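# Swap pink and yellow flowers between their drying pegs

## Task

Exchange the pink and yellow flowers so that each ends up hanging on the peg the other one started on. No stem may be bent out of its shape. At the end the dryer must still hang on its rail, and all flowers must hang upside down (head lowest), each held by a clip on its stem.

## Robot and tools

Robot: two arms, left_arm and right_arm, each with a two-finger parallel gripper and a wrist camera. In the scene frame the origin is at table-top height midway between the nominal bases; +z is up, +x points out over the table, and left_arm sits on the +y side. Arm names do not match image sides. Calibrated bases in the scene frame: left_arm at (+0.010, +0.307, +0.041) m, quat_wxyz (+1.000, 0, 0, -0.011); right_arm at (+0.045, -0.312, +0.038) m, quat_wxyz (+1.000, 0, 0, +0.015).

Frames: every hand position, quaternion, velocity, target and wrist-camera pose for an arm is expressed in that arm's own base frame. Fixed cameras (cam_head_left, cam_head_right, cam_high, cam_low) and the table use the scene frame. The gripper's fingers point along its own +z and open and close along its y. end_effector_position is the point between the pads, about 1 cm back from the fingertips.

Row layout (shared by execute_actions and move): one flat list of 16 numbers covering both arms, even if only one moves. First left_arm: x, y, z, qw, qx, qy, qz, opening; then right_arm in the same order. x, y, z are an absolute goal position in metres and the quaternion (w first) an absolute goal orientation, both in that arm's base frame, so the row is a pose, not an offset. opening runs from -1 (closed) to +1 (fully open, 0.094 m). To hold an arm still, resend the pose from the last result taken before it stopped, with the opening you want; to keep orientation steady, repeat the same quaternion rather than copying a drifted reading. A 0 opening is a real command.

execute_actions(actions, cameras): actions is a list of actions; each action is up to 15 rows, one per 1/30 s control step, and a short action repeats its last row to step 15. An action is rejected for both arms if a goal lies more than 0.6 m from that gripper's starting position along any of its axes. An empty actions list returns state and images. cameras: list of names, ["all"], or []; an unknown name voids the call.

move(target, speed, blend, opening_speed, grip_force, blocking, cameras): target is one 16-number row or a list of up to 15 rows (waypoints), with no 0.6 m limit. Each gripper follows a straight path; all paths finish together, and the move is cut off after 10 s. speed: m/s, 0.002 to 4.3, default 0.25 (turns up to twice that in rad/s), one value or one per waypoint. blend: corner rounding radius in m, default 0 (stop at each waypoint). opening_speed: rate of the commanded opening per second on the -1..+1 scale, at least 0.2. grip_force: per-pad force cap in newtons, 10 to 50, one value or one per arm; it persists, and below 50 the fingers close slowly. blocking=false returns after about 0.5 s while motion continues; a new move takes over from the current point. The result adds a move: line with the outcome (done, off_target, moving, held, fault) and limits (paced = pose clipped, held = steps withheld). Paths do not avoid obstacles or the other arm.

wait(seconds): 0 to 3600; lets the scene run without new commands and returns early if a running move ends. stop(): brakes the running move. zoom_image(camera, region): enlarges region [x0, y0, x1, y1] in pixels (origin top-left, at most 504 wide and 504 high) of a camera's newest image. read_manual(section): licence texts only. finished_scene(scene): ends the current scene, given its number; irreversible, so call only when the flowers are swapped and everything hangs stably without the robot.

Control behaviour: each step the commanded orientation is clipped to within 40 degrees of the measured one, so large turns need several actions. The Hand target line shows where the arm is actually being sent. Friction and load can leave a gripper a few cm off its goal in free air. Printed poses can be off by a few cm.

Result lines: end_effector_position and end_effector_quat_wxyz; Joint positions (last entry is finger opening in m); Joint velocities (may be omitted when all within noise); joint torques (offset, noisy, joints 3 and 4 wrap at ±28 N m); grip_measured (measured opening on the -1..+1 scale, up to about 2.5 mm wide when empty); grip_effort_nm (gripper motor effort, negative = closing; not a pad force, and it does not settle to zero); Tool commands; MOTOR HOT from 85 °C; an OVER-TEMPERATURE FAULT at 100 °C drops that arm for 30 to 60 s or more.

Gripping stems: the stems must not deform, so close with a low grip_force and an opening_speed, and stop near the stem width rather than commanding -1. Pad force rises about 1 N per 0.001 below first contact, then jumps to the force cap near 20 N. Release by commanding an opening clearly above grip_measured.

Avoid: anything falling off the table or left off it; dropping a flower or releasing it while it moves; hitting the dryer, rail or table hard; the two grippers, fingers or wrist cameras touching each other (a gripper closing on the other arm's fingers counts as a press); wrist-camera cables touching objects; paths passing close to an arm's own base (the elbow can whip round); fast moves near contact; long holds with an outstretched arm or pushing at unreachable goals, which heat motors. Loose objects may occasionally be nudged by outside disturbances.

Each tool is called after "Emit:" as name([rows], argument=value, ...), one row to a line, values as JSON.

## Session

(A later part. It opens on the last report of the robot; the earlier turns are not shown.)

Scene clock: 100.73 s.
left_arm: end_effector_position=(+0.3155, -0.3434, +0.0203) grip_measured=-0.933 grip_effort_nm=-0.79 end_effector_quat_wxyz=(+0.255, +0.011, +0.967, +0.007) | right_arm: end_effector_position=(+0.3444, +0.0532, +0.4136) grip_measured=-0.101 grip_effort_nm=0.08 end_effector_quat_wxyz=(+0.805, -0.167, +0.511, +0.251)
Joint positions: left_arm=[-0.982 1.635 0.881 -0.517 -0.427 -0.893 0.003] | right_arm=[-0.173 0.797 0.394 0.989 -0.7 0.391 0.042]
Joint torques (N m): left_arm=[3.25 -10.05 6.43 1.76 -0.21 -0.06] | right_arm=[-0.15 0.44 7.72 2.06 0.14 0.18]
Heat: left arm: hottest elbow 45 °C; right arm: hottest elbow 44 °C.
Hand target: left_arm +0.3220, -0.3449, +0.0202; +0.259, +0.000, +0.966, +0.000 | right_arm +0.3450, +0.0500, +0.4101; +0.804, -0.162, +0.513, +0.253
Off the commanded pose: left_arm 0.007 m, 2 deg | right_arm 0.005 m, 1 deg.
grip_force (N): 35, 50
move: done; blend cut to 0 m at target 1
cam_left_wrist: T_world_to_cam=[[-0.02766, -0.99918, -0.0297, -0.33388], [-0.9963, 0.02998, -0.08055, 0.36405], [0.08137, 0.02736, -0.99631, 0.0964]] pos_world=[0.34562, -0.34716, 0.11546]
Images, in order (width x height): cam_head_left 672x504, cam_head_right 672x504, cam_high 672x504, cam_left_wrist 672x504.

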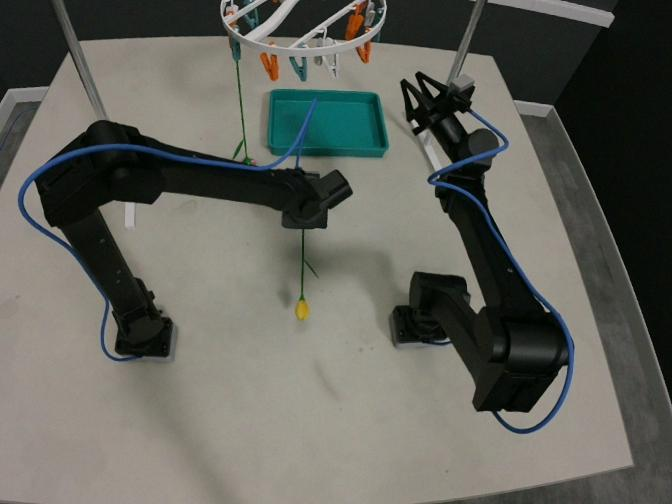

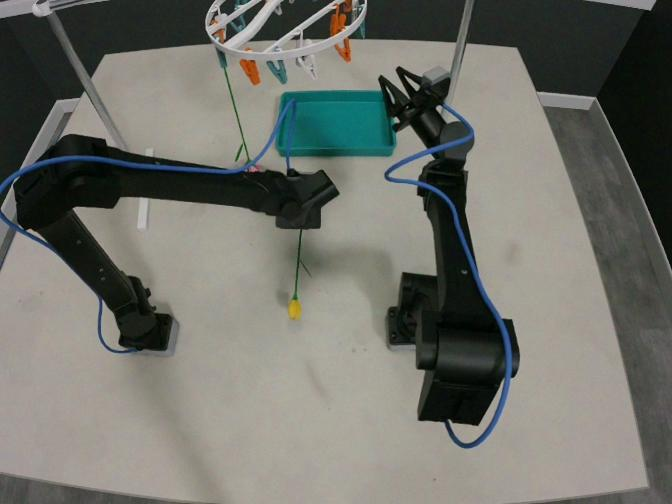

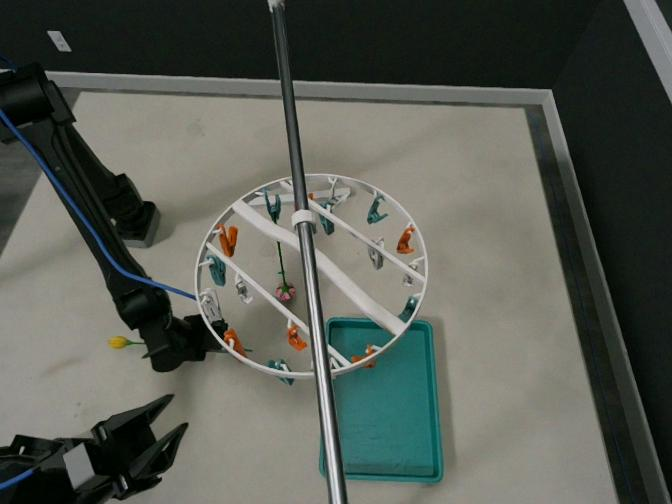

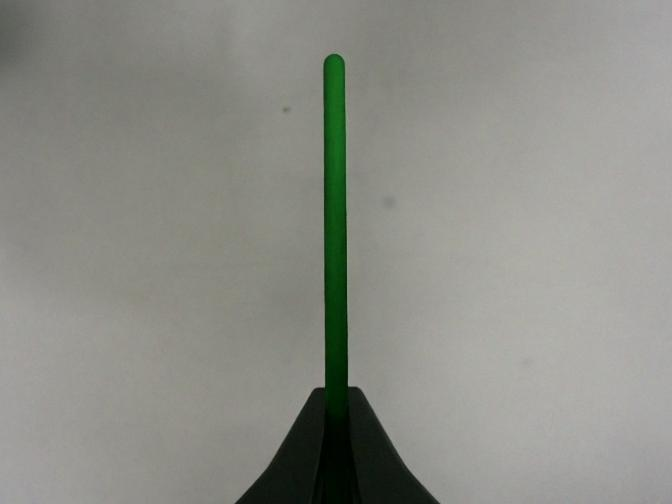

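Emit:
move([
  [0.322,-0.345,-0.0245,0.2588,0,0.9659,0,-1,0.345,0.05,0.41,0.8043,-0.1616,0.5124,0.2536,-0.1],
  [0.322,-0.345,-0.0245,0.2588,0,0.9659,0,-0.4,0.345,0.05,0.41,0.8043,-0.1616,0.5124,0.2536,-0.1],
  [0.322,-0.345,0.05,0.2588,0,0.9659,0,-0.4,0.345,0.05,0.41,0.8043,-0.1616,0.5124,0.2536,-0.1],
], speed=0.08, opening_speed=0.4, cameras=["cam_left_wrist","cam_head_left"])

Scene clock: 114.57 s.
left_arm: end_effector_position=(+0.3059, -0.3291, +0.0261) grip_measured=-0.402 grip_effort_nm=0.06 end_effector_quat_wxyz=(+0.244, +0.015, +0.969, +0.022) | right_arm: end_effector_position=(+0.3444, +0.0532, +0.4136) grip_measured=-0.101 grip_effort_nm=0.07 end_effector_quat_wxyz=(+0.805, -0.167, +0.511, +0.251)
Joint positions: left_arm=[-0.982 1.6 0.865 -0.577 -0.426 -0.894 0.028] | right_arm=[-0.173 0.797 0.394 0.989 -0.7 0.391 0.042]
Joint torques (N m): left_arm=[3.25 -11.52 9.43 0.61 -0.22 -0.06] | right_arm=[-0.15 0.44 7.68 2.06 0.14 0.16]
Heat: left arm: hottest elbow 45 °C; right arm: hottest elbow 43 °C.
Hand target: left_arm +0.3214, -0.3440, +0.0504; +0.259, +0.000, +0.966, +0.000 | right_arm +0.3450, +0.0500, +0.4101; +0.804, -0.162, +0.513, +0.253
Off the commanded pose: left_arm 0.033 m, 4 deg | right_arm 0.005 m, 1 deg.
grip_force (N): 35, 50
move: off_target (left_arm)
cam_left_wrist: T_world_to_cam=[[-0.0285, -0.99765, -0.06223, -0.318], [-0.99787, 0.03205, -0.0568, 0.35504], [0.05866, 0.06048, -0.99645, 0.12029]] pos_world=[0.33816, -0.33591, 0.12024]
Images, in order (width x height): cam_head_left 672x504, cam_left_wrist 672x504.

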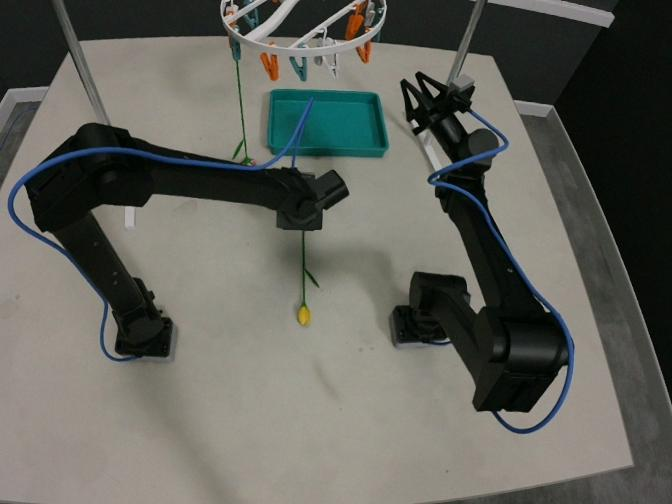

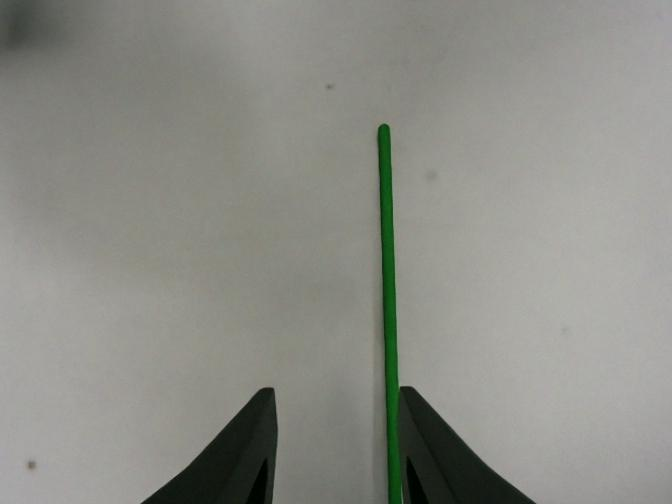

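Emit:
move([
  [0.29,-0.30,0.14,0.2588,0,0.9659,0,-0.4,0.345,0.05,0.41,0.8043,-0.1616,0.5124,0.2536,-0.1],
  [0.26,-0.10,0.28,0.6904,0.1,0.7,-0.13,-0.1,0.345,0.05,0.41,0.8043,-0.1616,0.5124,0.2536,-0.1],
  [0.385,-0.06,0.365,0.7131,0.2669,0.5472,-0.3478,-0.04,0.345,0.05,0.41,0.8043,-0.1616,0.5124,0.2536,-0.1],
], speed=0.25, blend=[0.03,0.05,0], cameras=["cam_left_wrist","cam_head_left","cam_high"])

Emit:
zoom_image(camera="cam_left_wrist", region=[240, 80, 440, 280])

Scene clock: 126.97 s.
left_arm: end_effector_position=(+0.3741, -0.0635, +0.3404) grip_measured=-0.042 grip_effort_nm=0.06 end_effector_quat_wxyz=(+0.697, +0.253, +0.566, -0.360) | right_arm: end_effector_position=(+0.3444, +0.0532, +0.4136) grip_measured=-0.101 grip_effort_nm=0.07 end_effector_quat_wxyz=(+0.805, -0.167, +0.511, +0.251)
Joint positions: left_arm=[0.253 1.106 0.439 1.192 1.094 -0.534 0.045] | right_arm=[-0.173 0.797 0.394 0.989 -0.7 0.391 0.042]
Joint torques (N m): left_arm=[2.73 -3.19 10.78 2.21 -0.37 0.01] | right_arm=[-0.21 0.26 7.71 1.99 0.13 0.17]
Heat: left arm: hottest elbow 47 °C; right arm: hottest elbow 43 °C.
Hand target: left_arm +0.3835, -0.0600, +0.3645; +0.713, +0.267, +0.547, -0.348 | right_arm +0.3450, +0.0500, +0.4101; +0.804, -0.162, +0.513, +0.253
Off the commanded pose: left_arm 0.027 m, 4 deg | right_arm 0.005 m, 1 deg.
grip_force (N): 35, 50
move: off_target (left_arm); blend cut to 0 m at target 2; target 2's new opening was sent with left_arm's hand 0.011 m and 2 deg from that target; target 3's new opening was sent with left_arm's hand 0.027 m and 4 deg from that target
cam_left_wrist: T_world_to_cam=[[-0.78408, -0.6191, 0.04389, 0.23896], [-0.15799, 0.13071, -0.97875, 0.43835], [0.60021, -0.77436, -0.2003, -0.11307]] pos_world=[0.32449, 0.00309, 0.3959]
Images, in order (width x height): cam_head_left 672x504, cam_high 672x504, cam_left_wrist 672x504.

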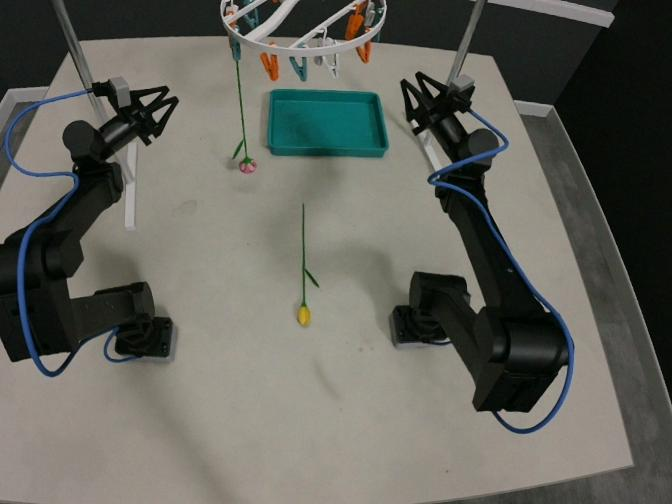

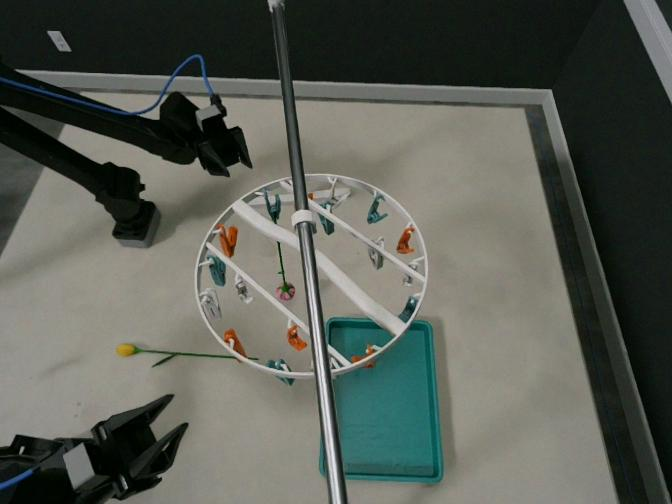

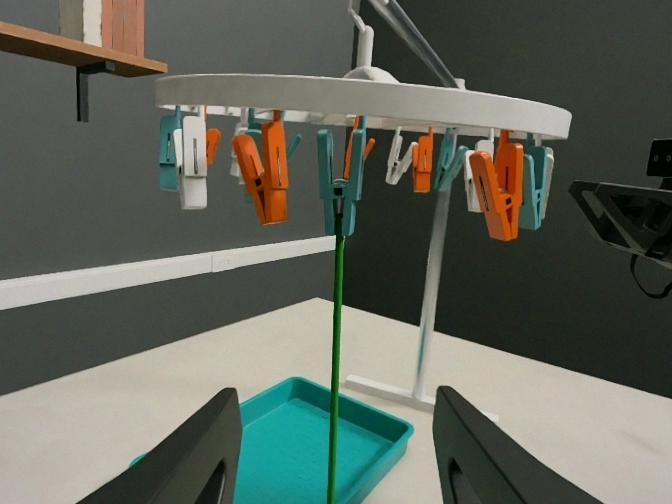

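Scaled by 2.520 from the camera's image (finer frame: 960x720).

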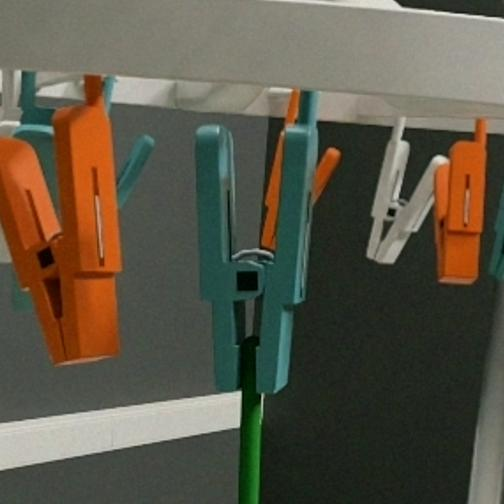

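Emit:
move([
  [0.4455,-0.1365,0.415,0.7131,0.2669,0.5472,-0.3478,-0.1,0.345,0.05,0.41,0.8043,-0.1616,0.5124,0.2536,-0.1],
], speed=0.12, cameras=["cam_left_wrist"])

Scene clock: 132.33 s.
left_arm: end_effector_position=(+0.4350, -0.1317, +0.3892) grip_measured=-0.098 grip_effort_nm=-0.12 end_effector_quat_wxyz=(+0.700, +0.253, +0.565, -0.356) | right_arm: end_effector_position=(+0.3444, +0.0532, +0.4136) grip_measured=-0.101 grip_effort_nm=0.07 end_effector_quat_wxyz=(+0.805, -0.167, +0.511, +0.251)
Joint positions: left_arm=[0.001 1.132 0.642 0.857 0.86 -0.332 0.042] | right_arm=[-0.173 0.797 0.394 0.989 -0.7 0.391 0.042]
Joint torques (N m): left_arm=[1.79 -4.72 12.01 1.32 -0.27 0.23] | right_arm=[-0.09 0.44 7.68 2.06 0.14 0.18]
Heat: left arm: hottest elbow 48 °C; right arm: hottest elbow 43 °C.
Hand target: left_arm +0.4437, -0.1361, +0.4145; +0.713, +0.267, +0.547, -0.348 | right_arm +0.3450, +0.0500, +0.4101; +0.804, -0.162, +0.513, +0.253
Off the commanded pose: left_arm 0.028 m, 3 deg | right_arm 0.005 m, 1 deg.
grip_force (N): 35, 50
move: off_target (left_arm)
cam_left_wrist: T_world_to_cam=[[-0.78003, -0.62473, 0.03563, 0.24301], [-0.15077, 0.13237, -0.97967, 0.50212], [0.60731, -0.76954, -0.19744, -0.19632]] pos_world=[0.38448, -0.06572, 0.44449]

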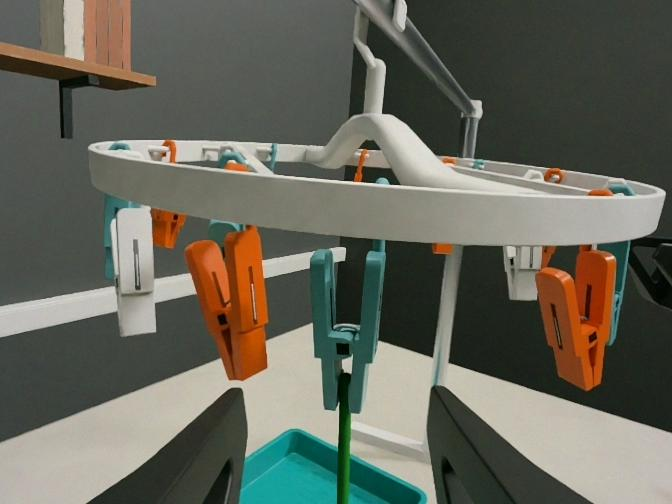

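Emit:
move([
  [0.4765,-0.1815,0.4295,0.7131,0.2669,0.5472,-0.3478,-0.1,0.345,0.05,0.41,0.8043,-0.1616,0.5124,0.2536,-0.1],
], speed=0.07, cameras=["cam_left_wrist","cam_right_wrist"])

Scene clock: 136.00 s.
left_arm: end_effector_position=(+0.4663, -0.1751, +0.4029) grip_measured=-0.098 grip_effort_nm=-0.12 end_effector_quat_wxyz=(+0.699, +0.255, +0.566, -0.355) | right_arm: end_effector_position=(+0.3444, +0.0532, +0.4136) grip_measured=-0.101 grip_effort_nm=0.08 end_effector_quat_wxyz=(+0.805, -0.167, +0.511, +0.251)
Joint positions: left_arm=[-0.118 1.204 0.747 0.777 0.75 -0.268 0.042] | right_arm=[-0.173 0.797 0.394 0.989 -0.7 0.391 0.042]
Joint torques (N m): left_arm=[1.79 -5.83 12.31 1.37 -0.23 0.22] | right_arm=[-0.32 0.38 7.75 2.09 0.13 0.17]
Heat: left arm: hottest elbow 49 °C; right arm: hottest elbow 42 °C.
Hand target: left_arm +0.4746, -0.1808, +0.4289; +0.713, +0.266, +0.547, -0.348 | right_arm +0.3450, +0.0500, +0.4101; +0.804, -0.162, +0.513, +0.253
Off the commanded pose: left_arm 0.029 m, 3 deg | right_arm 0.005 m, 1 deg.
grip_force (N): 35, 50
move: off_target (left_arm)
cam_left_wrist: T_world_to_cam=[[-0.78026, -0.6246, 0.03263, 0.24118], [-0.15071, 0.13712, -0.97902, 0.52653], [0.60702, -0.76881, -0.20112, -0.24422]] pos_world=[0.41579, -0.10932, 0.45849]
cam_right_wrist: T_world_to_cam=[[0.57573, -0.81733, 0.02244, -0.16514], [0.0198, -0.0135, -0.99971, 0.44777], [0.8174, 0.57601, 0.00841, -0.22678]] pos_world=[0.27158, 0.0017, 0.45326]

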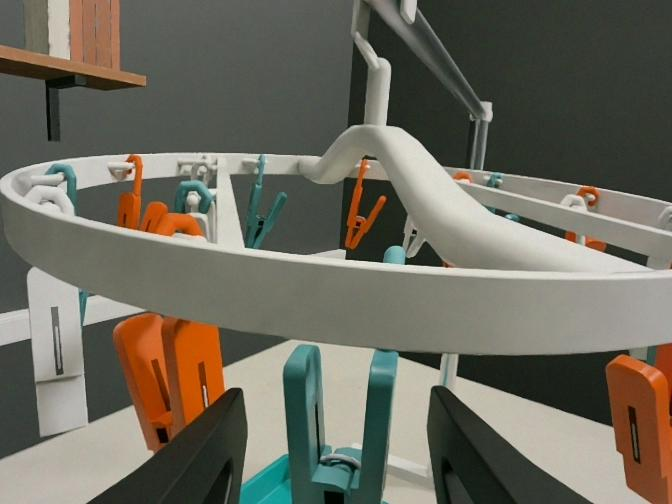

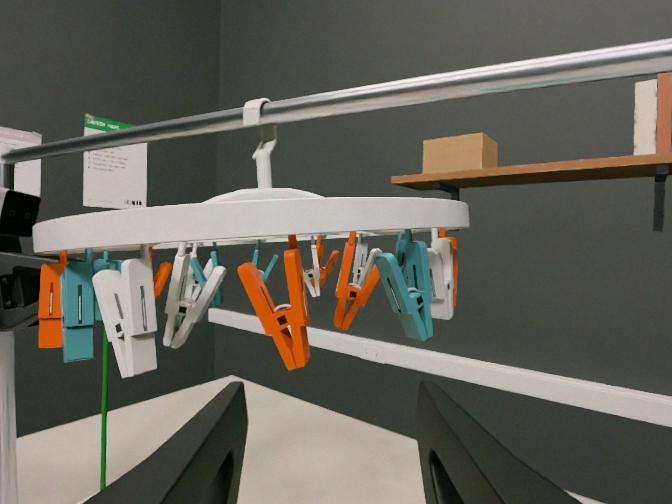

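Emit:
move([
  [0.4765,-0.1815,0.4295,0.7131,0.2669,0.5472,-0.3478,-0.1,0.27,0.10,0.33,0.8232,-0.1671,0.4470,0.3078,0.0],
  [0.4765,-0.1815,0.4295,0.7131,0.2669,0.5472,-0.3478,-0.1,0.355,0.305,0.30,0.8232,-0.1671,0.4470,0.3078,0.0],
], speed=0.2, blend=[0.04,0], cameras=["cam_right_wrist","cam_head_left"])

Scene clock: 144.53 s.
left_arm: end_effector_position=(+0.4663, -0.1751, +0.4029) grip_measured=-0.098 grip_effort_nm=-0.12 end_effector_quat_wxyz=(+0.699, +0.255, +0.566, -0.355) | right_arm: end_effector_position=(+0.3511, +0.2970, +0.2857) grip_measured=-0.001 grip_effort_nm=0.08 end_effector_quat_wxyz=(+0.797, -0.178, +0.493, +0.301)
Joint positions: left_arm=[-0.118 1.204 0.747 0.777 0.75 -0.267 0.042] | right_arm=[0.701 1.499 0.407 1.56 -0.006 0.018 0.047]
Joint torques (N m): left_arm=[1.79 -5.83 12.3 1.4 -0.23 0.24] | right_arm=[1.32 -7.3 7.5 2.51 0.09 -0.1]
Heat: left arm: hottest elbow 52 °C; right arm: hottest elbow 42 °C.
Hand target: left_arm +0.4746, -0.1808, +0.4289; +0.713, +0.267, +0.547, -0.348 | right_arm +0.3545, +0.3045, +0.3004; +0.809, -0.176, +0.472, +0.303
Off the commanded pose: left_arm 0.029 m, 3 deg | right_arm 0.017 m, 6 deg.
joint sent to its limit (right arm) — joint 4 (wrist pitch), upper limit. The joint targets are off in orientation, not in position.
grip_force (N): 35, 50
move: off_target (left_arm, right_arm)
cam_right_wrist: T_world_to_cam=[[0.65606, -0.7547, -0.00287, -0.0065], [0.02781, 0.02797, -0.99922, 0.30768], [0.75419, 0.65547, 0.03934, -0.3819]] pos_world=[0.28374, 0.23681, 0.32244]
Images, in order (width x height): cam_head_left 672x504, cam_right_wrist 672x504.

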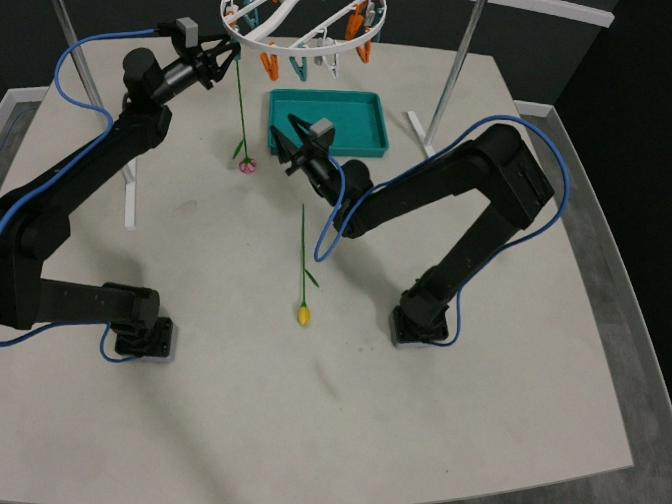

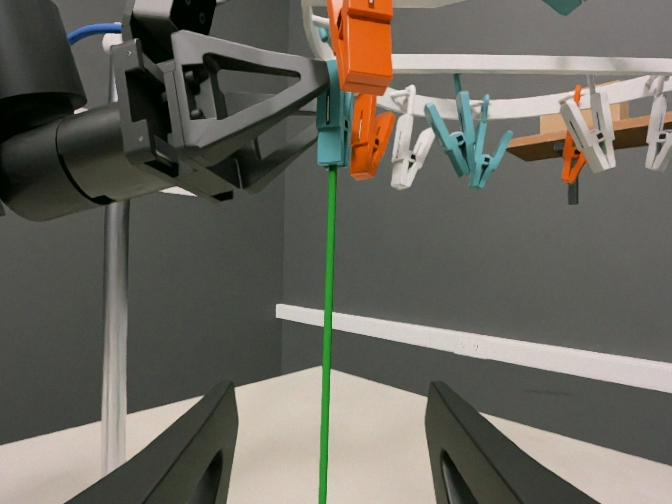

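Emit:
move([
  [0.4765,-0.1815,0.4295,0.7131,0.2669,0.5472,-0.3478,-0.1,0.433,0.382,0.316,0.8232,-0.1671,0.4470,0.3078,-0.3],
], speed=0.12, cameras=["cam_right_wrist"])

Scene clock: 150.13 s.
left_arm: end_effector_position=(+0.4663, -0.1751, +0.4029) grip_measured=-0.098 grip_effort_nm=-0.12 end_effector_quat_wxyz=(+0.699, +0.255, +0.566, -0.355) | right_arm: end_effector_position=(+0.4278, +0.3700, +0.3074) grip_measured=-0.299 grip_effort_nm=-0.07 end_effector_quat_wxyz=(+0.818, -0.166, +0.457, +0.308)
Joint positions: left_arm=[-0.118 1.204 0.747 0.777 0.75 -0.267 0.042] | right_arm=[0.716 1.716 0.73 1.542 0.008 0.007 0.033]
Joint torques (N m): left_arm=[1.79 -5.83 12.29 1.4 -0.23 0.25] | right_arm=[1.26 -12.22 8.29 1.16 0.08 -0.09]
Heat: left arm: hottest elbow 54 °C; right arm: hottest elbow 42 °C.
Hand target: left_arm +0.4746, -0.1808, +0.4289; +0.713, +0.267, +0.547, -0.348 | right_arm +0.4325, +0.3814, +0.3159; +0.823, -0.167, +0.447, +0.308
Off the commanded pose: left_arm 0.029 m, 3 deg | right_arm 0.016 m, 1 deg.
grip_force (N): 35, 50
move: off_target (left_arm, right_arm)
cam_right_wrist: T_world_to_cam=[[0.65473, -0.75586, 0.00009, -0.00148], [0.09589, 0.08295, -0.99193, 0.27349], [0.74975, 0.64946, 0.12679, -0.51119]] pos_world=[0.35801, 0.30819, 0.3361]

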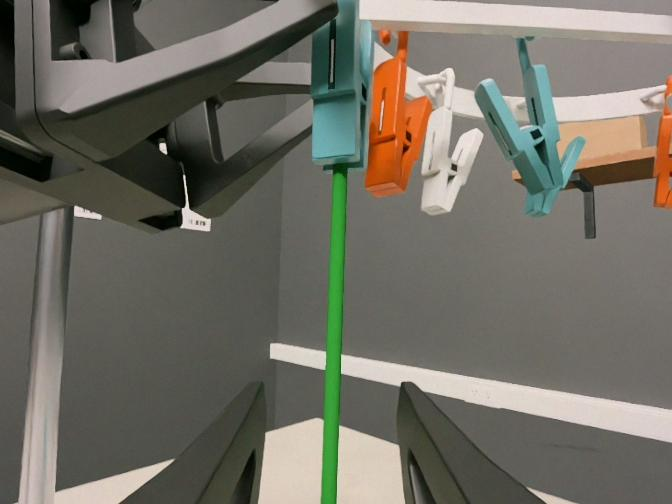

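Emit:
move([
  [0.4765,-0.1815,0.4295,0.7131,0.2669,0.5472,-0.3478,-0.1,0.460,0.4075,0.319,0.8232,-0.1671,0.4470,0.3078,-0.3],
], speed=0.08, cameras=["cam_right_wrist"])

Scene clock: 155.00 s.
left_arm: end_effector_position=(+0.4663, -0.1751, +0.4029) grip_measured=-0.098 grip_effort_nm=-0.12 end_effector_quat_wxyz=(+0.699, +0.255, +0.566, -0.355) | right_arm: end_effector_position=(+0.4548, +0.3950, +0.3103) grip_measured=-0.299 grip_effort_nm=-0.07 end_effector_quat_wxyz=(+0.818, -0.166, +0.457, +0.308)
Joint positions: left_arm=[-0.118 1.204 0.747 0.777 0.75 -0.267 0.042] | right_arm=[0.719 1.776 0.838 1.493 0.01 0.006 0.033]
Joint torques (N m): left_arm=[1.79 -5.77 12.3 1.4 -0.23 0.24] | right_arm=[1.2 -13.57 8.75 1.21 0.09 -0.1]
Heat: left arm: hottest elbow 56 °C; right arm: hottest elbow 42 °C.
Hand target: left_arm +0.4746, -0.1808, +0.4289; +0.713, +0.267, +0.547, -0.348 | right_arm +0.4593, +0.4069, +0.3189; +0.823, -0.167, +0.447, +0.308
Off the commanded pose: left_arm 0.029 m, 3 deg | right_arm 0.016 m, 1 deg.
grip_force (N): 35, 50
move: off_target (left_arm, right_arm)
cam_right_wrist: T_world_to_cam=[[0.65464, -0.75594, 0.00043, -0.00046], [0.09605, 0.08262, -0.99194, 0.27176], [0.74981, 0.64941, 0.1267, -0.54802]] pos_world=[0.38511, 0.33309, 0.339]

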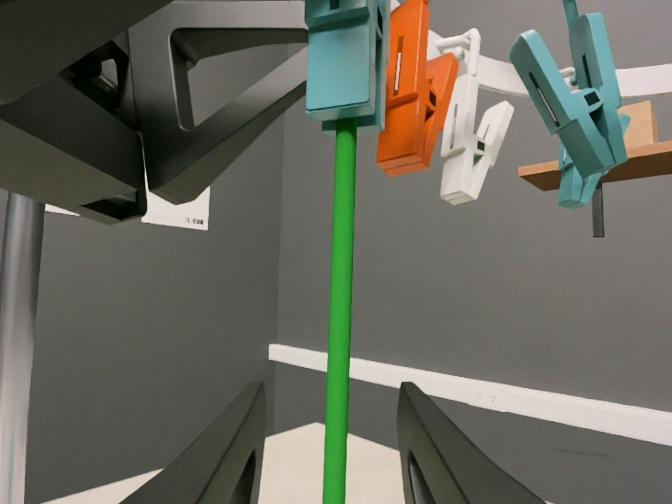

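Emit:
move([
  [0.4765,-0.1815,0.4295,0.7131,0.2669,0.5472,-0.3478,-0.1,0.460,0.4075,0.319,0.8232,-0.1671,0.4470,0.3078,-1],
], grip_force=[50,35], cameras=["cam_right_wrist"])

Emit:
move([
  [0.4765,-0.1815,0.4295,0.7131,0.2669,0.5472,-0.3478,-0.9,0.460,0.4075,0.319,0.8232,-0.1671,0.4470,0.3078,-1],
], opening_speed=0.4, cameras=["cam_right_wrist","cam_left_wrist"])

Scene clock: 159.67 s.
left_arm: end_effector_position=(+0.4663, -0.1751, +0.4029) grip_measured=-0.098 grip_effort_nm=-0.12 end_effector_quat_wxyz=(+0.699, +0.255, +0.566, -0.355) | right_arm: end_effector_position=(+0.4549, +0.3950, +0.3104) grip_measured=-0.929 grip_effort_nm=-0.71 end_effector_quat_wxyz=(+0.818, -0.165, +0.457, +0.307)
Joint positions: left_arm=[-0.118 1.204 0.747 0.777 0.75 -0.267 0.042] | right_arm=[0.719 1.776 0.839 1.493 0.01 0.006 0.003]
Joint torques (N m): left_arm=[1.73 -5.83 12.3 1.42 -0.23 0.24] | right_arm=[1.44 -13.68 8.83 1.25 0.05 -0.09]
Heat: left arm: hottest elbow 57 °C; right arm: hottest elbow 42 °C.
Hand target: left_arm +0.4746, -0.1808, +0.4289; +0.713, +0.267, +0.547, -0.348 | right_arm +0.4593, +0.4069, +0.3189; +0.823, -0.167, +0.447, +0.308
Off the commanded pose: left_arm 0.029 m, 3 deg | right_arm 0.016 m, 1 deg.
grip_force (N): 50, 35
move: off_target (left_arm, right_arm)
cam_right_wrist: T_world_to_cam=[[0.65425, -0.75628, 0.00055, -0.00016], [0.09648, 0.08273, -0.99189, 0.27163], [0.7501, 0.649, 0.12709, -0.54821]] pos_world=[0.38511, 0.33319, 0.3391]

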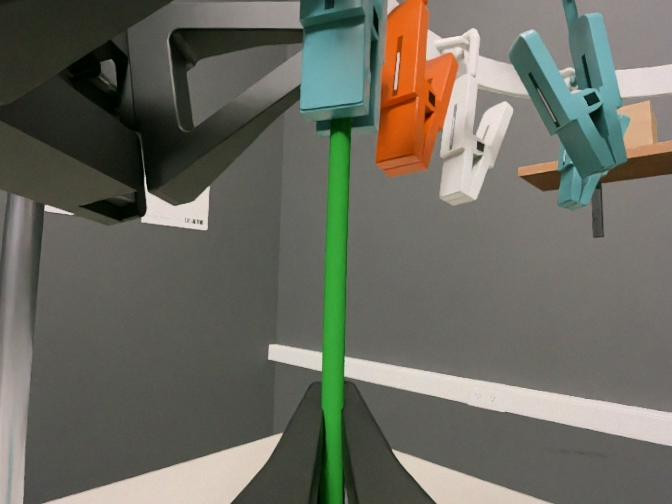

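Scene clock: 161.87 s.
left_arm: end_effector_position=(+0.4663, -0.1751, +0.4029) grip_measured=-0.632 grip_effort_nm=-0.98 end_effector_quat_wxyz=(+0.700, +0.255, +0.566, -0.354) | right_arm: end_effector_position=(+0.4552, +0.3950, +0.3098) grip_measured=-0.930 grip_effort_nm=-0.76 end_effector_quat_wxyz=(+0.818, -0.165, +0.457, +0.307)
Joint positions: left_arm=[-0.118 1.204 0.747 0.777 0.749 -0.266 0.017] | right_arm=[0.719 1.777 0.839 1.493 0.011 0.006 0.003]
Joint torques (N m): left_arm=[1.79 -5.89 12.3 1.39 -0.22 0.24] | right_arm=[1.44 -13.98 8.75 1.2 0.03 -0.09]
Heat: left arm: hottest elbow 57 °C; right arm: hottest elbow 42 °C.
Hand target: left_arm +0.4746, -0.1808, +0.4290; +0.713, +0.267, +0.547, -0.348 | right_arm +0.4593, +0.4069, +0.3188; +0.823, -0.167, +0.447, +0.308
Off the commanded pose: left_arm 0.029 m, 3 deg | right_arm 0.016 m, 1 deg.
grip_force (N): 50, 35
move: off_target (left_arm, right_arm)
cam_left_wrist: T_world_to_cam=[[-0.77987, -0.62515, 0.03163, 0.24141], [-0.14996, 0.13754, -0.97908, 0.52629], [0.60772, -0.76829, -0.20102, -0.24451]] pos_world=[0.41579, -0.10932, 0.45849]
cam_right_wrist: T_world_to_cam=[[0.65376, -0.7567, 0.00013, 0.00025], [0.09542, 0.08227, -0.99203, 0.27172], [0.75066, 0.64856, 0.12599, -0.54805]] pos_world=[0.38531, 0.33329, 0.3386]
Images, in order (width x height): cam_left_wrist 672x504, cam_right_wrist 672x504.

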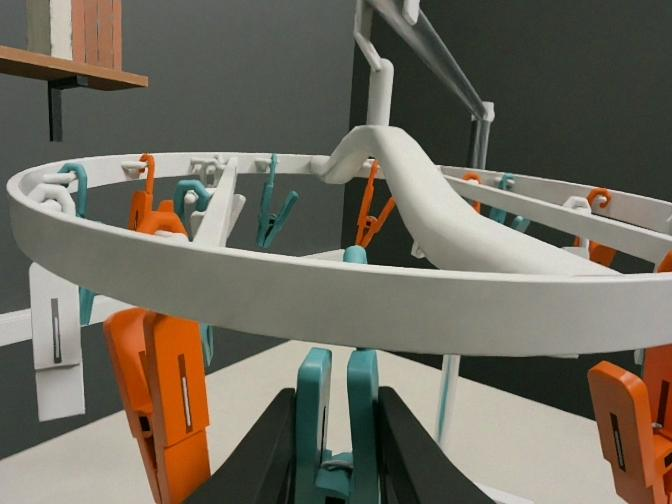

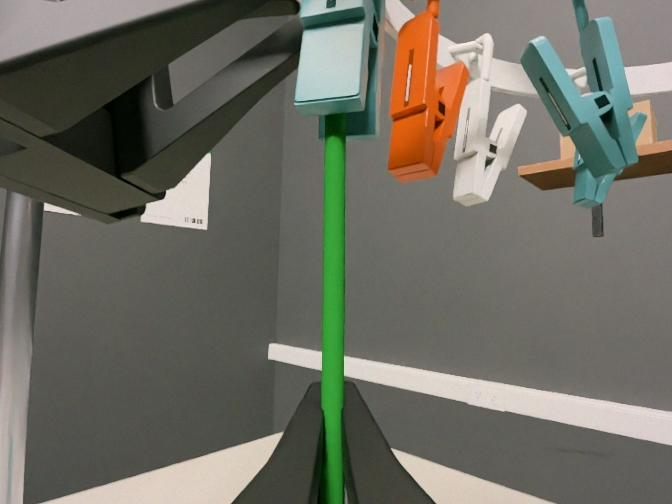

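Emit:
move([
  [0.4765,-0.1815,0.4295,0.7131,0.2669,0.5472,-0.3478,-0.9,0.457,0.405,0.272,0.8232,-0.1671,0.4470,0.3078,-1],
  [0.4765,-0.1815,0.4295,0.7131,0.2669,0.5472,-0.3478,-0.9,0.37,0.33,0.275,0.8232,-0.1671,0.4470,0.3078,-1],
], speed=[0.05,0.1], cameras=["cam_right_wrist","cam_head_left","cam_head_right"])

Scene clock: 170.70 s.
left_arm: end_effector_position=(+0.4663, -0.1751, +0.4029) grip_measured=-0.651 grip_effort_nm=-1.06 end_effector_quat_wxyz=(+0.700, +0.255, +0.566, -0.354) | right_arm: end_effector_position=(+0.3776, +0.3299, +0.2693) grip_measured=-0.930 grip_effort_nm=-0.75 end_effector_quat_wxyz=(+0.792, -0.181, +0.501, +0.298)
Joint positions: left_arm=[-0.118 1.204 0.747 0.777 0.749 -0.266 0.016] | right_arm=[0.724 1.622 0.508 1.56 0.015 0.006 0.003]
Joint torques (N m): left_arm=[1.85 -5.83 12.29 1.4 -0.22 0.24] | right_arm=[1.55 -11.28 4.05 2.56 0.08 -0.09]
Heat: left arm: hottest elbow 59 °C; right arm: hottest elbow 41 °C.
Hand target: left_arm +0.4746, -0.1808, +0.4290; +0.713, +0.267, +0.547, -0.348 | right_arm +0.3702, +0.3300, +0.2756; +0.798, -0.183, +0.491, +0.299
Off the commanded pose: left_arm 0.029 m, 3 deg | right_arm 0.010 m, 7 deg.
joint sent to its limit (right arm) — joint 4 (wrist pitch), upper limit. The joint targets are off in orientation, not in position.
grip_force (N): 50, 35
move: off_target (left_arm, right_arm)
cam_right_wrist: T_world_to_cam=[[0.65495, -0.75567, -0.00123, 0.0012], [0.01251, 0.01247, -0.99984, 0.30073], [0.75557, 0.65484, 0.01762, -0.41729]] pos_world=[0.31074, 0.27042, 0.30803]
Images, in order (width x height): cam_head_left 672x504, cam_head_right 672x504, cam_right_wrist 672x504.

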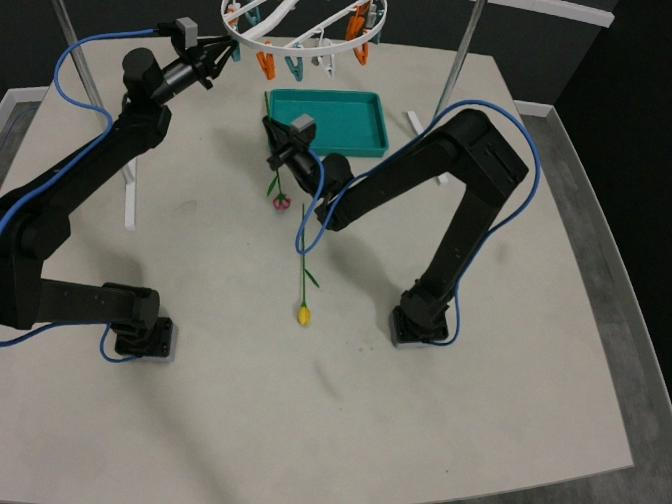

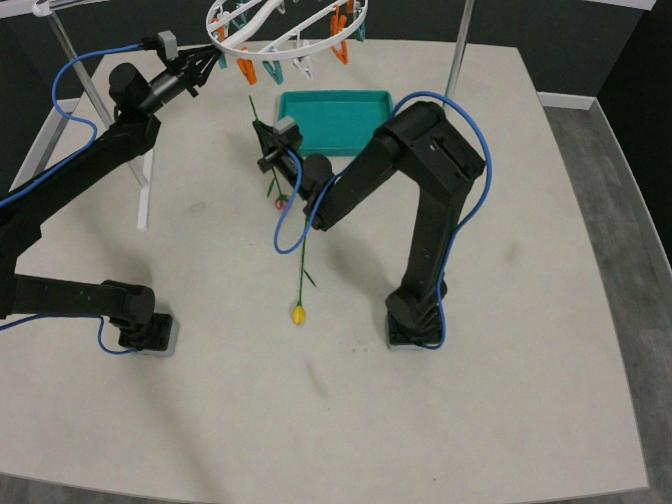

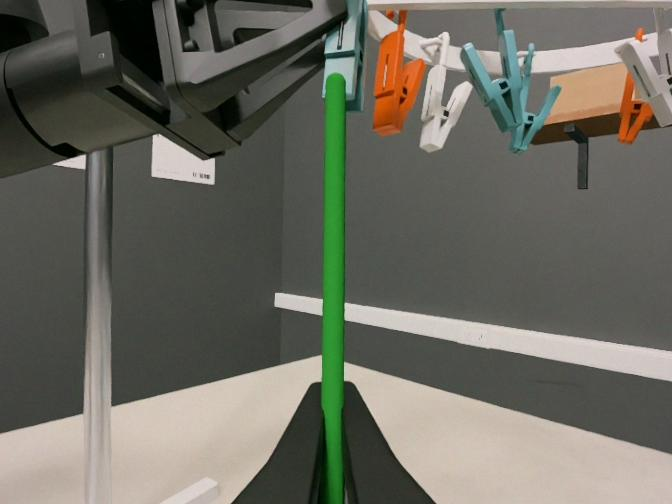

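Emit:
move([
  [0.4765,-0.1815,0.4295,0.7131,0.2669,0.5472,-0.3478,-0.1,0.345,0.33,0.27,0.75,-0.05,0.658,0.05,-1],
  [0.46,-0.16,0.42,0.7131,0.2669,0.5472,-0.3478,-0.1,0.33,0.345,0.13,0.2588,0,0.9659,0,-1],
  [0.41,-0.09,0.38,0.7131,0.2669,0.5472,-0.3478,-0.1,0.33,0.348,0.025,0.2588,0,0.9659,0,-1],
], speed=[0.15,0.2,0.12], blend=[0.02,0.02,0], cameras=["cam_right_wrist","cam_left_wrist","cam_head_left","cam_head_right"])

Scene clock: 181.20 s.
left_arm: end_effector_position=(+0.4137, -0.0941, +0.3717) grip_measured=-0.102 grip_effort_nm=0.06 end_effector_quat_wxyz=(+0.703, +0.263, +0.557, -0.356) | right_arm: end_effector_position=(+0.3277, +0.3493, +0.0283) grip_measured=-0.930 grip_effort_nm=-0.76 end_effector_quat_wxyz=(+0.258, -0.011, +0.966, -0.003)
Joint positions: left_arm=[0.127 1.136 0.568 1.023 0.988 -0.415 0.042] | right_arm=[0.968 1.641 0.914 -0.529 0.424 0.877 0.003]
Joint torques (N m): left_arm=[3.37 -6.01 7.45 2.35 -0.1 0.03] | right_arm=[0.15 -13.22 6.06 1.51 0.25 0.19]
Heat: left arm: hottest elbow 59 °C; right arm: hottest elbow 42 °C.
Hand target: left_arm +0.4100, -0.0903, +0.3799; +0.713, +0.267, +0.547, -0.348 | right_arm +0.3299, +0.3480, +0.0250; +0.259, +0.000, +0.966, +0.000
Off the commanded pose: left_arm 0.010 m, 2 deg | right_arm 0.004 m, 1 deg.
grip_force (N): 50, 35
move: done; blend cut to 0 m at target 1
cam_left_wrist: T_world_to_cam=[[-0.78782, -0.61574, 0.01414, 0.26268], [-0.12719, 0.14018, -0.98192, 0.46858], [0.60263, -0.77538, -0.18875, -0.15974]] pos_world=[0.3628, -0.0278, 0.42625]
cam_right_wrist: T_world_to_cam=[[0.03045, -0.99947, 0.0119, 0.33776], [-0.99511, -0.03143, -0.09367, 0.37996], [0.094, -0.00899, -0.99553, 0.08935]] pos_world=[0.35942, 0.35033, 0.12052]
Images, in order (width x height): cam_head_left 672x504, cam_head_right 672x504, cam_left_wrist 672x504, cam_right_wrist 672x504.

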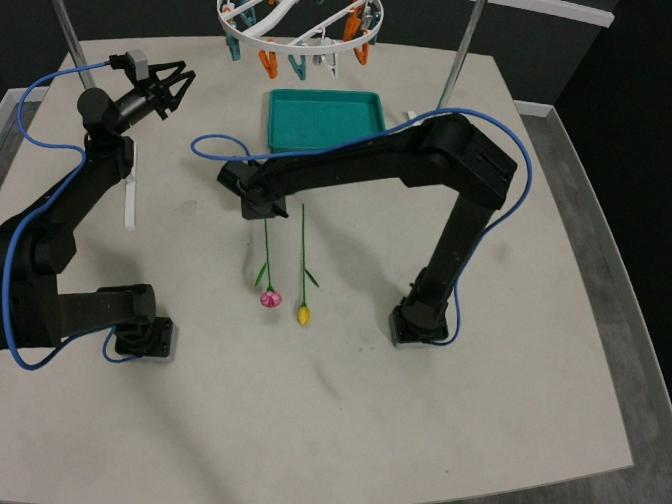

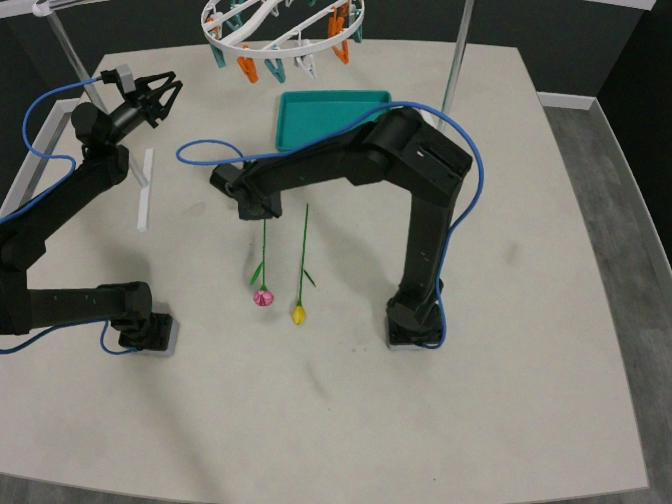

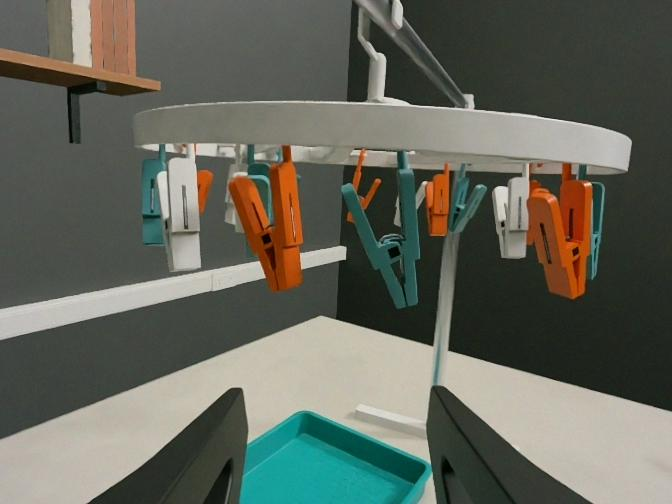

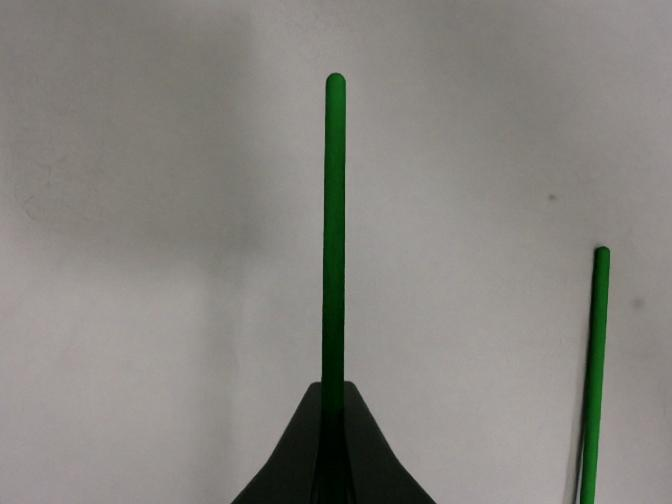

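Emit:
move([
  [0.41,-0.09,0.38,0.7131,0.2669,0.5472,-0.3478,-0.1,0.33,0.348,-0.0205,0.2588,0,0.9659,0,-1],
  [0.41,-0.09,0.38,0.7131,0.2669,0.5472,-0.3478,-0.1,0.33,0.348,-0.0205,0.2588,0,0.9659,0,-0.5],
  [0.41,-0.09,0.38,0.7131,0.2669,0.5472,-0.3478,-0.1,0.33,0.340,0.065,0.2588,0,0.9659,0,-0.5],
  [0.41,-0.09,0.38,0.7131,0.2669,0.5472,-0.3478,-0.1,0.302,0.265,0.055,0.2588,0,0.9659,0,-0.3],
], speed=[0.06,0.1,0.08,0.15], opening_speed=0.4, cameras=["cam_right_wrist","cam_head_left"])

Scene clock: 193.80 s.
left_arm: end_effector_position=(+0.4137, -0.0941, +0.3717) grip_measured=-0.102 grip_effort_nm=0.06 end_effector_quat_wxyz=(+0.703, +0.263, +0.557, -0.356) | right_arm: end_effector_position=(+0.2995, +0.2676, +0.0529) grip_measured=-0.302 grip_effort_nm=0.08 end_effector_quat_wxyz=(+0.255, +0.001, +0.967, -0.004)
Joint positions: left_arm=[0.127 1.136 0.568 1.023 0.988 -0.416 0.042] | right_arm=[0.901 1.397 0.714 -0.557 0.402 0.834 0.033]
Joint torques (N m): left_arm=[3.43 -6.01 7.43 2.37 -0.1 0.01] | right_arm=[-0.21 -10.23 6.08 1.51 0.22 -0.1]
Heat: left arm: hottest elbow 56 °C; right arm: hottest elbow 41 °C.
Hand target: left_arm +0.4100, -0.0902, +0.3799; +0.713, +0.267, +0.547, -0.348 | right_arm +0.3020, +0.2650, +0.0550; +0.259, +0.000, +0.966, +0.000
Off the commanded pose: left_arm 0.010 m, 2 deg | right_arm 0.004 m, 1 deg.
grip_force (N): 50, 35
move: done
cam_right_wrist: T_world_to_cam=[[0.00687, -0.99995, 0.00676, 0.26405], [-0.99624, -0.00743, -0.08636, 0.34524], [0.08641, -0.00614, -0.99624, 0.11732]] pos_world=[0.33198, 0.26732, 0.14491]
Images, in order (width x height): cam_head_left 672x504, cam_right_wrist 672x504.

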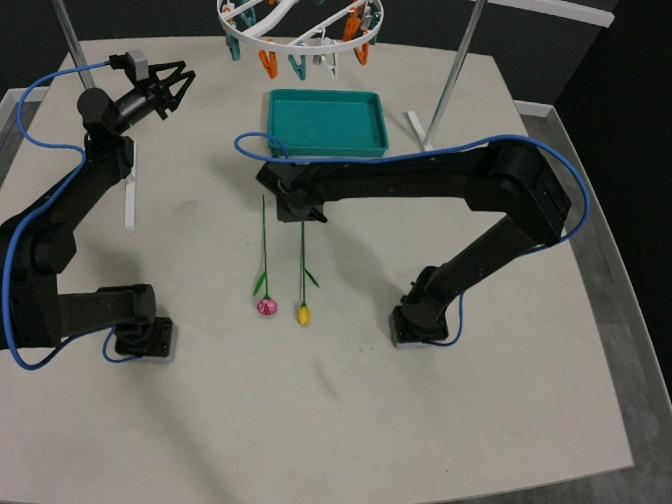

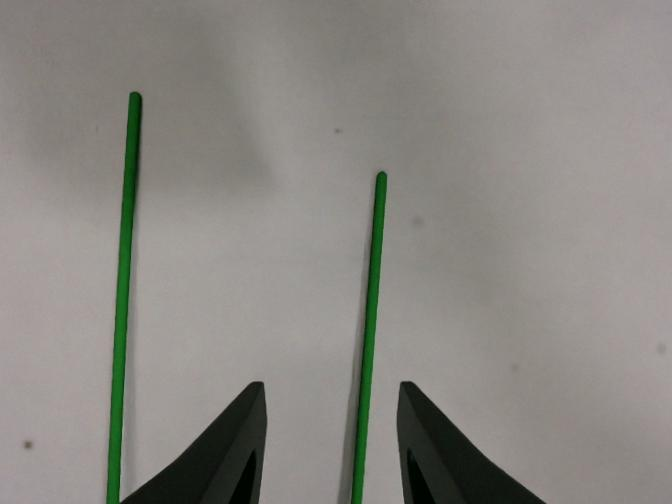

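Emit:
move([
  [0.41,-0.09,0.38,0.7131,0.2669,0.5472,-0.3478,-0.1,0.2995,0.2505,0.02,0.2586,0.0337,0.9653,-0.009,-0.3],
  [0.41,-0.09,0.38,0.7131,0.2669,0.5472,-0.3478,-0.1,0.2995,0.2505,-0.0255,0.2586,0.0337,0.9653,-0.009,-0.3],
], speed=[0.12,0.06], cameras=["cam_right_wrist"])

Scene clock: 199.93 s.
left_arm: end_effector_position=(+0.4137, -0.0941, +0.3717) grip_measured=-0.102 grip_effort_nm=0.06 end_effector_quat_wxyz=(+0.703, +0.263, +0.557, -0.356) | right_arm: end_effector_position=(+0.2987, +0.2559, -0.0191) grip_measured=-0.301 grip_effort_nm=0.08 end_effector_quat_wxyz=(+0.261, +0.022, +0.965, -0.007)
Joint positions: left_arm=[0.127 1.136 0.568 1.023 0.988 -0.416 0.042] | right_arm=[0.89 1.561 0.62 -0.299 0.418 0.865 0.033]
Joint torques (N m): left_arm=[3.37 -6.01 7.45 2.37 -0.09 0.01] | right_arm=[-0.32 -8.88 4.59 1.51 0.33 0.19]
Heat: left arm: hottest elbow 55 °C; right arm: hottest elbow 41 °C.
Hand target: left_arm +0.4100, -0.0902, +0.3799; +0.713, +0.267, +0.547, -0.348 | right_arm +0.2994, +0.2505, -0.0252; +0.259, +0.034, +0.965, -0.009
Off the commanded pose: left_arm 0.010 m, 2 deg | right_arm 0.008 m, 1 deg.
grip_force (N): 50, 35
move: done
cam_right_wrist: T_world_to_cam=[[-0.03519, -0.99938, 0.00138, 0.26516], [-0.99451, 0.03488, -0.09867, 0.32651], [0.09856, -0.00485, -0.99512, 0.04166]] pos_world=[0.32994, 0.25381, 0.07331]

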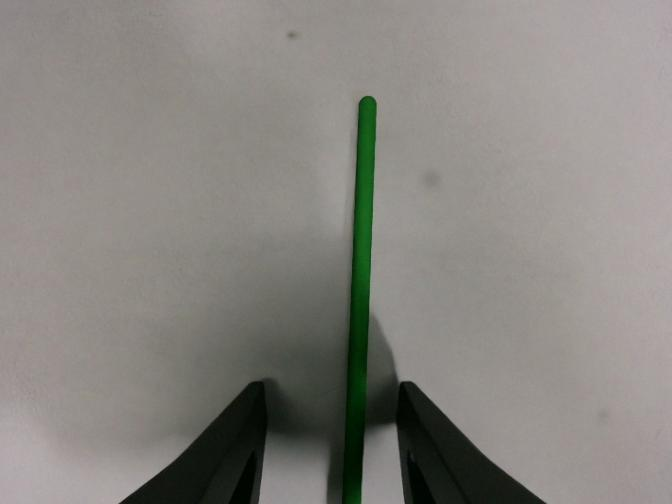

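Emit:
move([
  [0.41,-0.09,0.38,0.7131,0.2669,0.5472,-0.3478,-0.1,0.2985,0.247,-0.0335,0.2586,0.0337,0.9653,-0.009,-0.3],
  [0.41,-0.09,0.38,0.7131,0.2669,0.5472,-0.3478,-0.1,0.2985,0.247,-0.0335,0.2586,0.0337,0.9653,-0.009,-1],
], speed=0.06, cameras=["cam_right_wrist"])

Scene clock: 204.43 s.
left_arm: end_effector_position=(+0.4137, -0.0941, +0.3717) grip_measured=-0.102 grip_effort_nm=0.06 end_effector_quat_wxyz=(+0.703, +0.263, +0.557, -0.356) | right_arm: end_effector_position=(+0.3013, +0.2577, -0.0201) grip_measured=-0.929 grip_effort_nm=-0.71 end_effector_quat_wxyz=(+0.269, +0.026, +0.963, +0.003)
Joint positions: left_arm=[0.127 1.136 0.568 1.023 0.988 -0.416 0.042] | right_arm=[0.888 1.564 0.61 -0.257 0.419 0.865 0.003]
Joint torques (N m): left_arm=[3.37 -6.01 7.45 2.37 -0.1 0.01] | right_arm=[-0.5 -7.47 4.18 1.17 0.27 0.15]
Heat: left arm: hottest elbow 54 °C; right arm: hottest elbow 40 °C.
Hand target: left_arm +0.4100, -0.0902, +0.3799; +0.713, +0.267, +0.547, -0.348 | right_arm +0.2981, +0.2468, -0.0329; +0.259, +0.034, +0.965, -0.009
Off the commanded pose: left_arm 0.010 m, 2 deg | right_arm 0.017 m, 2 deg.
grip_force (N): 50, 35
move: off_target (right_arm); target 2's new opening was sent with right_arm's hand 0.016 m and 2 deg from that target
cam_right_wrist: T_world_to_cam=[[-0.03745, -0.99908, -0.02093, 0.2672], [-0.99248, 0.03963, -0.11577, 0.32683], [0.11649, 0.01644, -0.99306, 0.02947]] pos_world=[0.33095, 0.25352, 0.07269]

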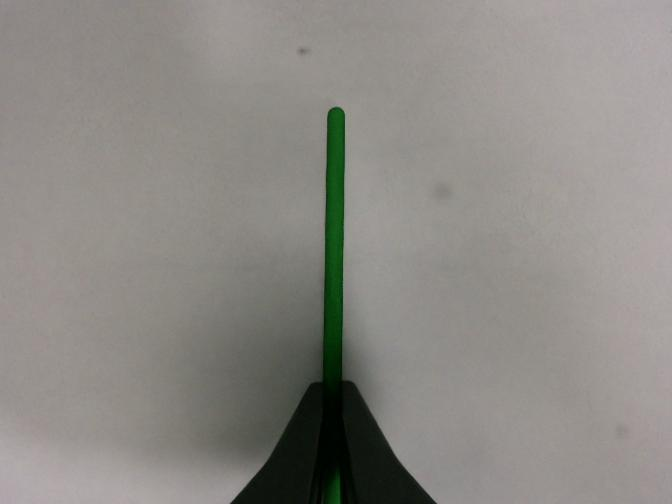

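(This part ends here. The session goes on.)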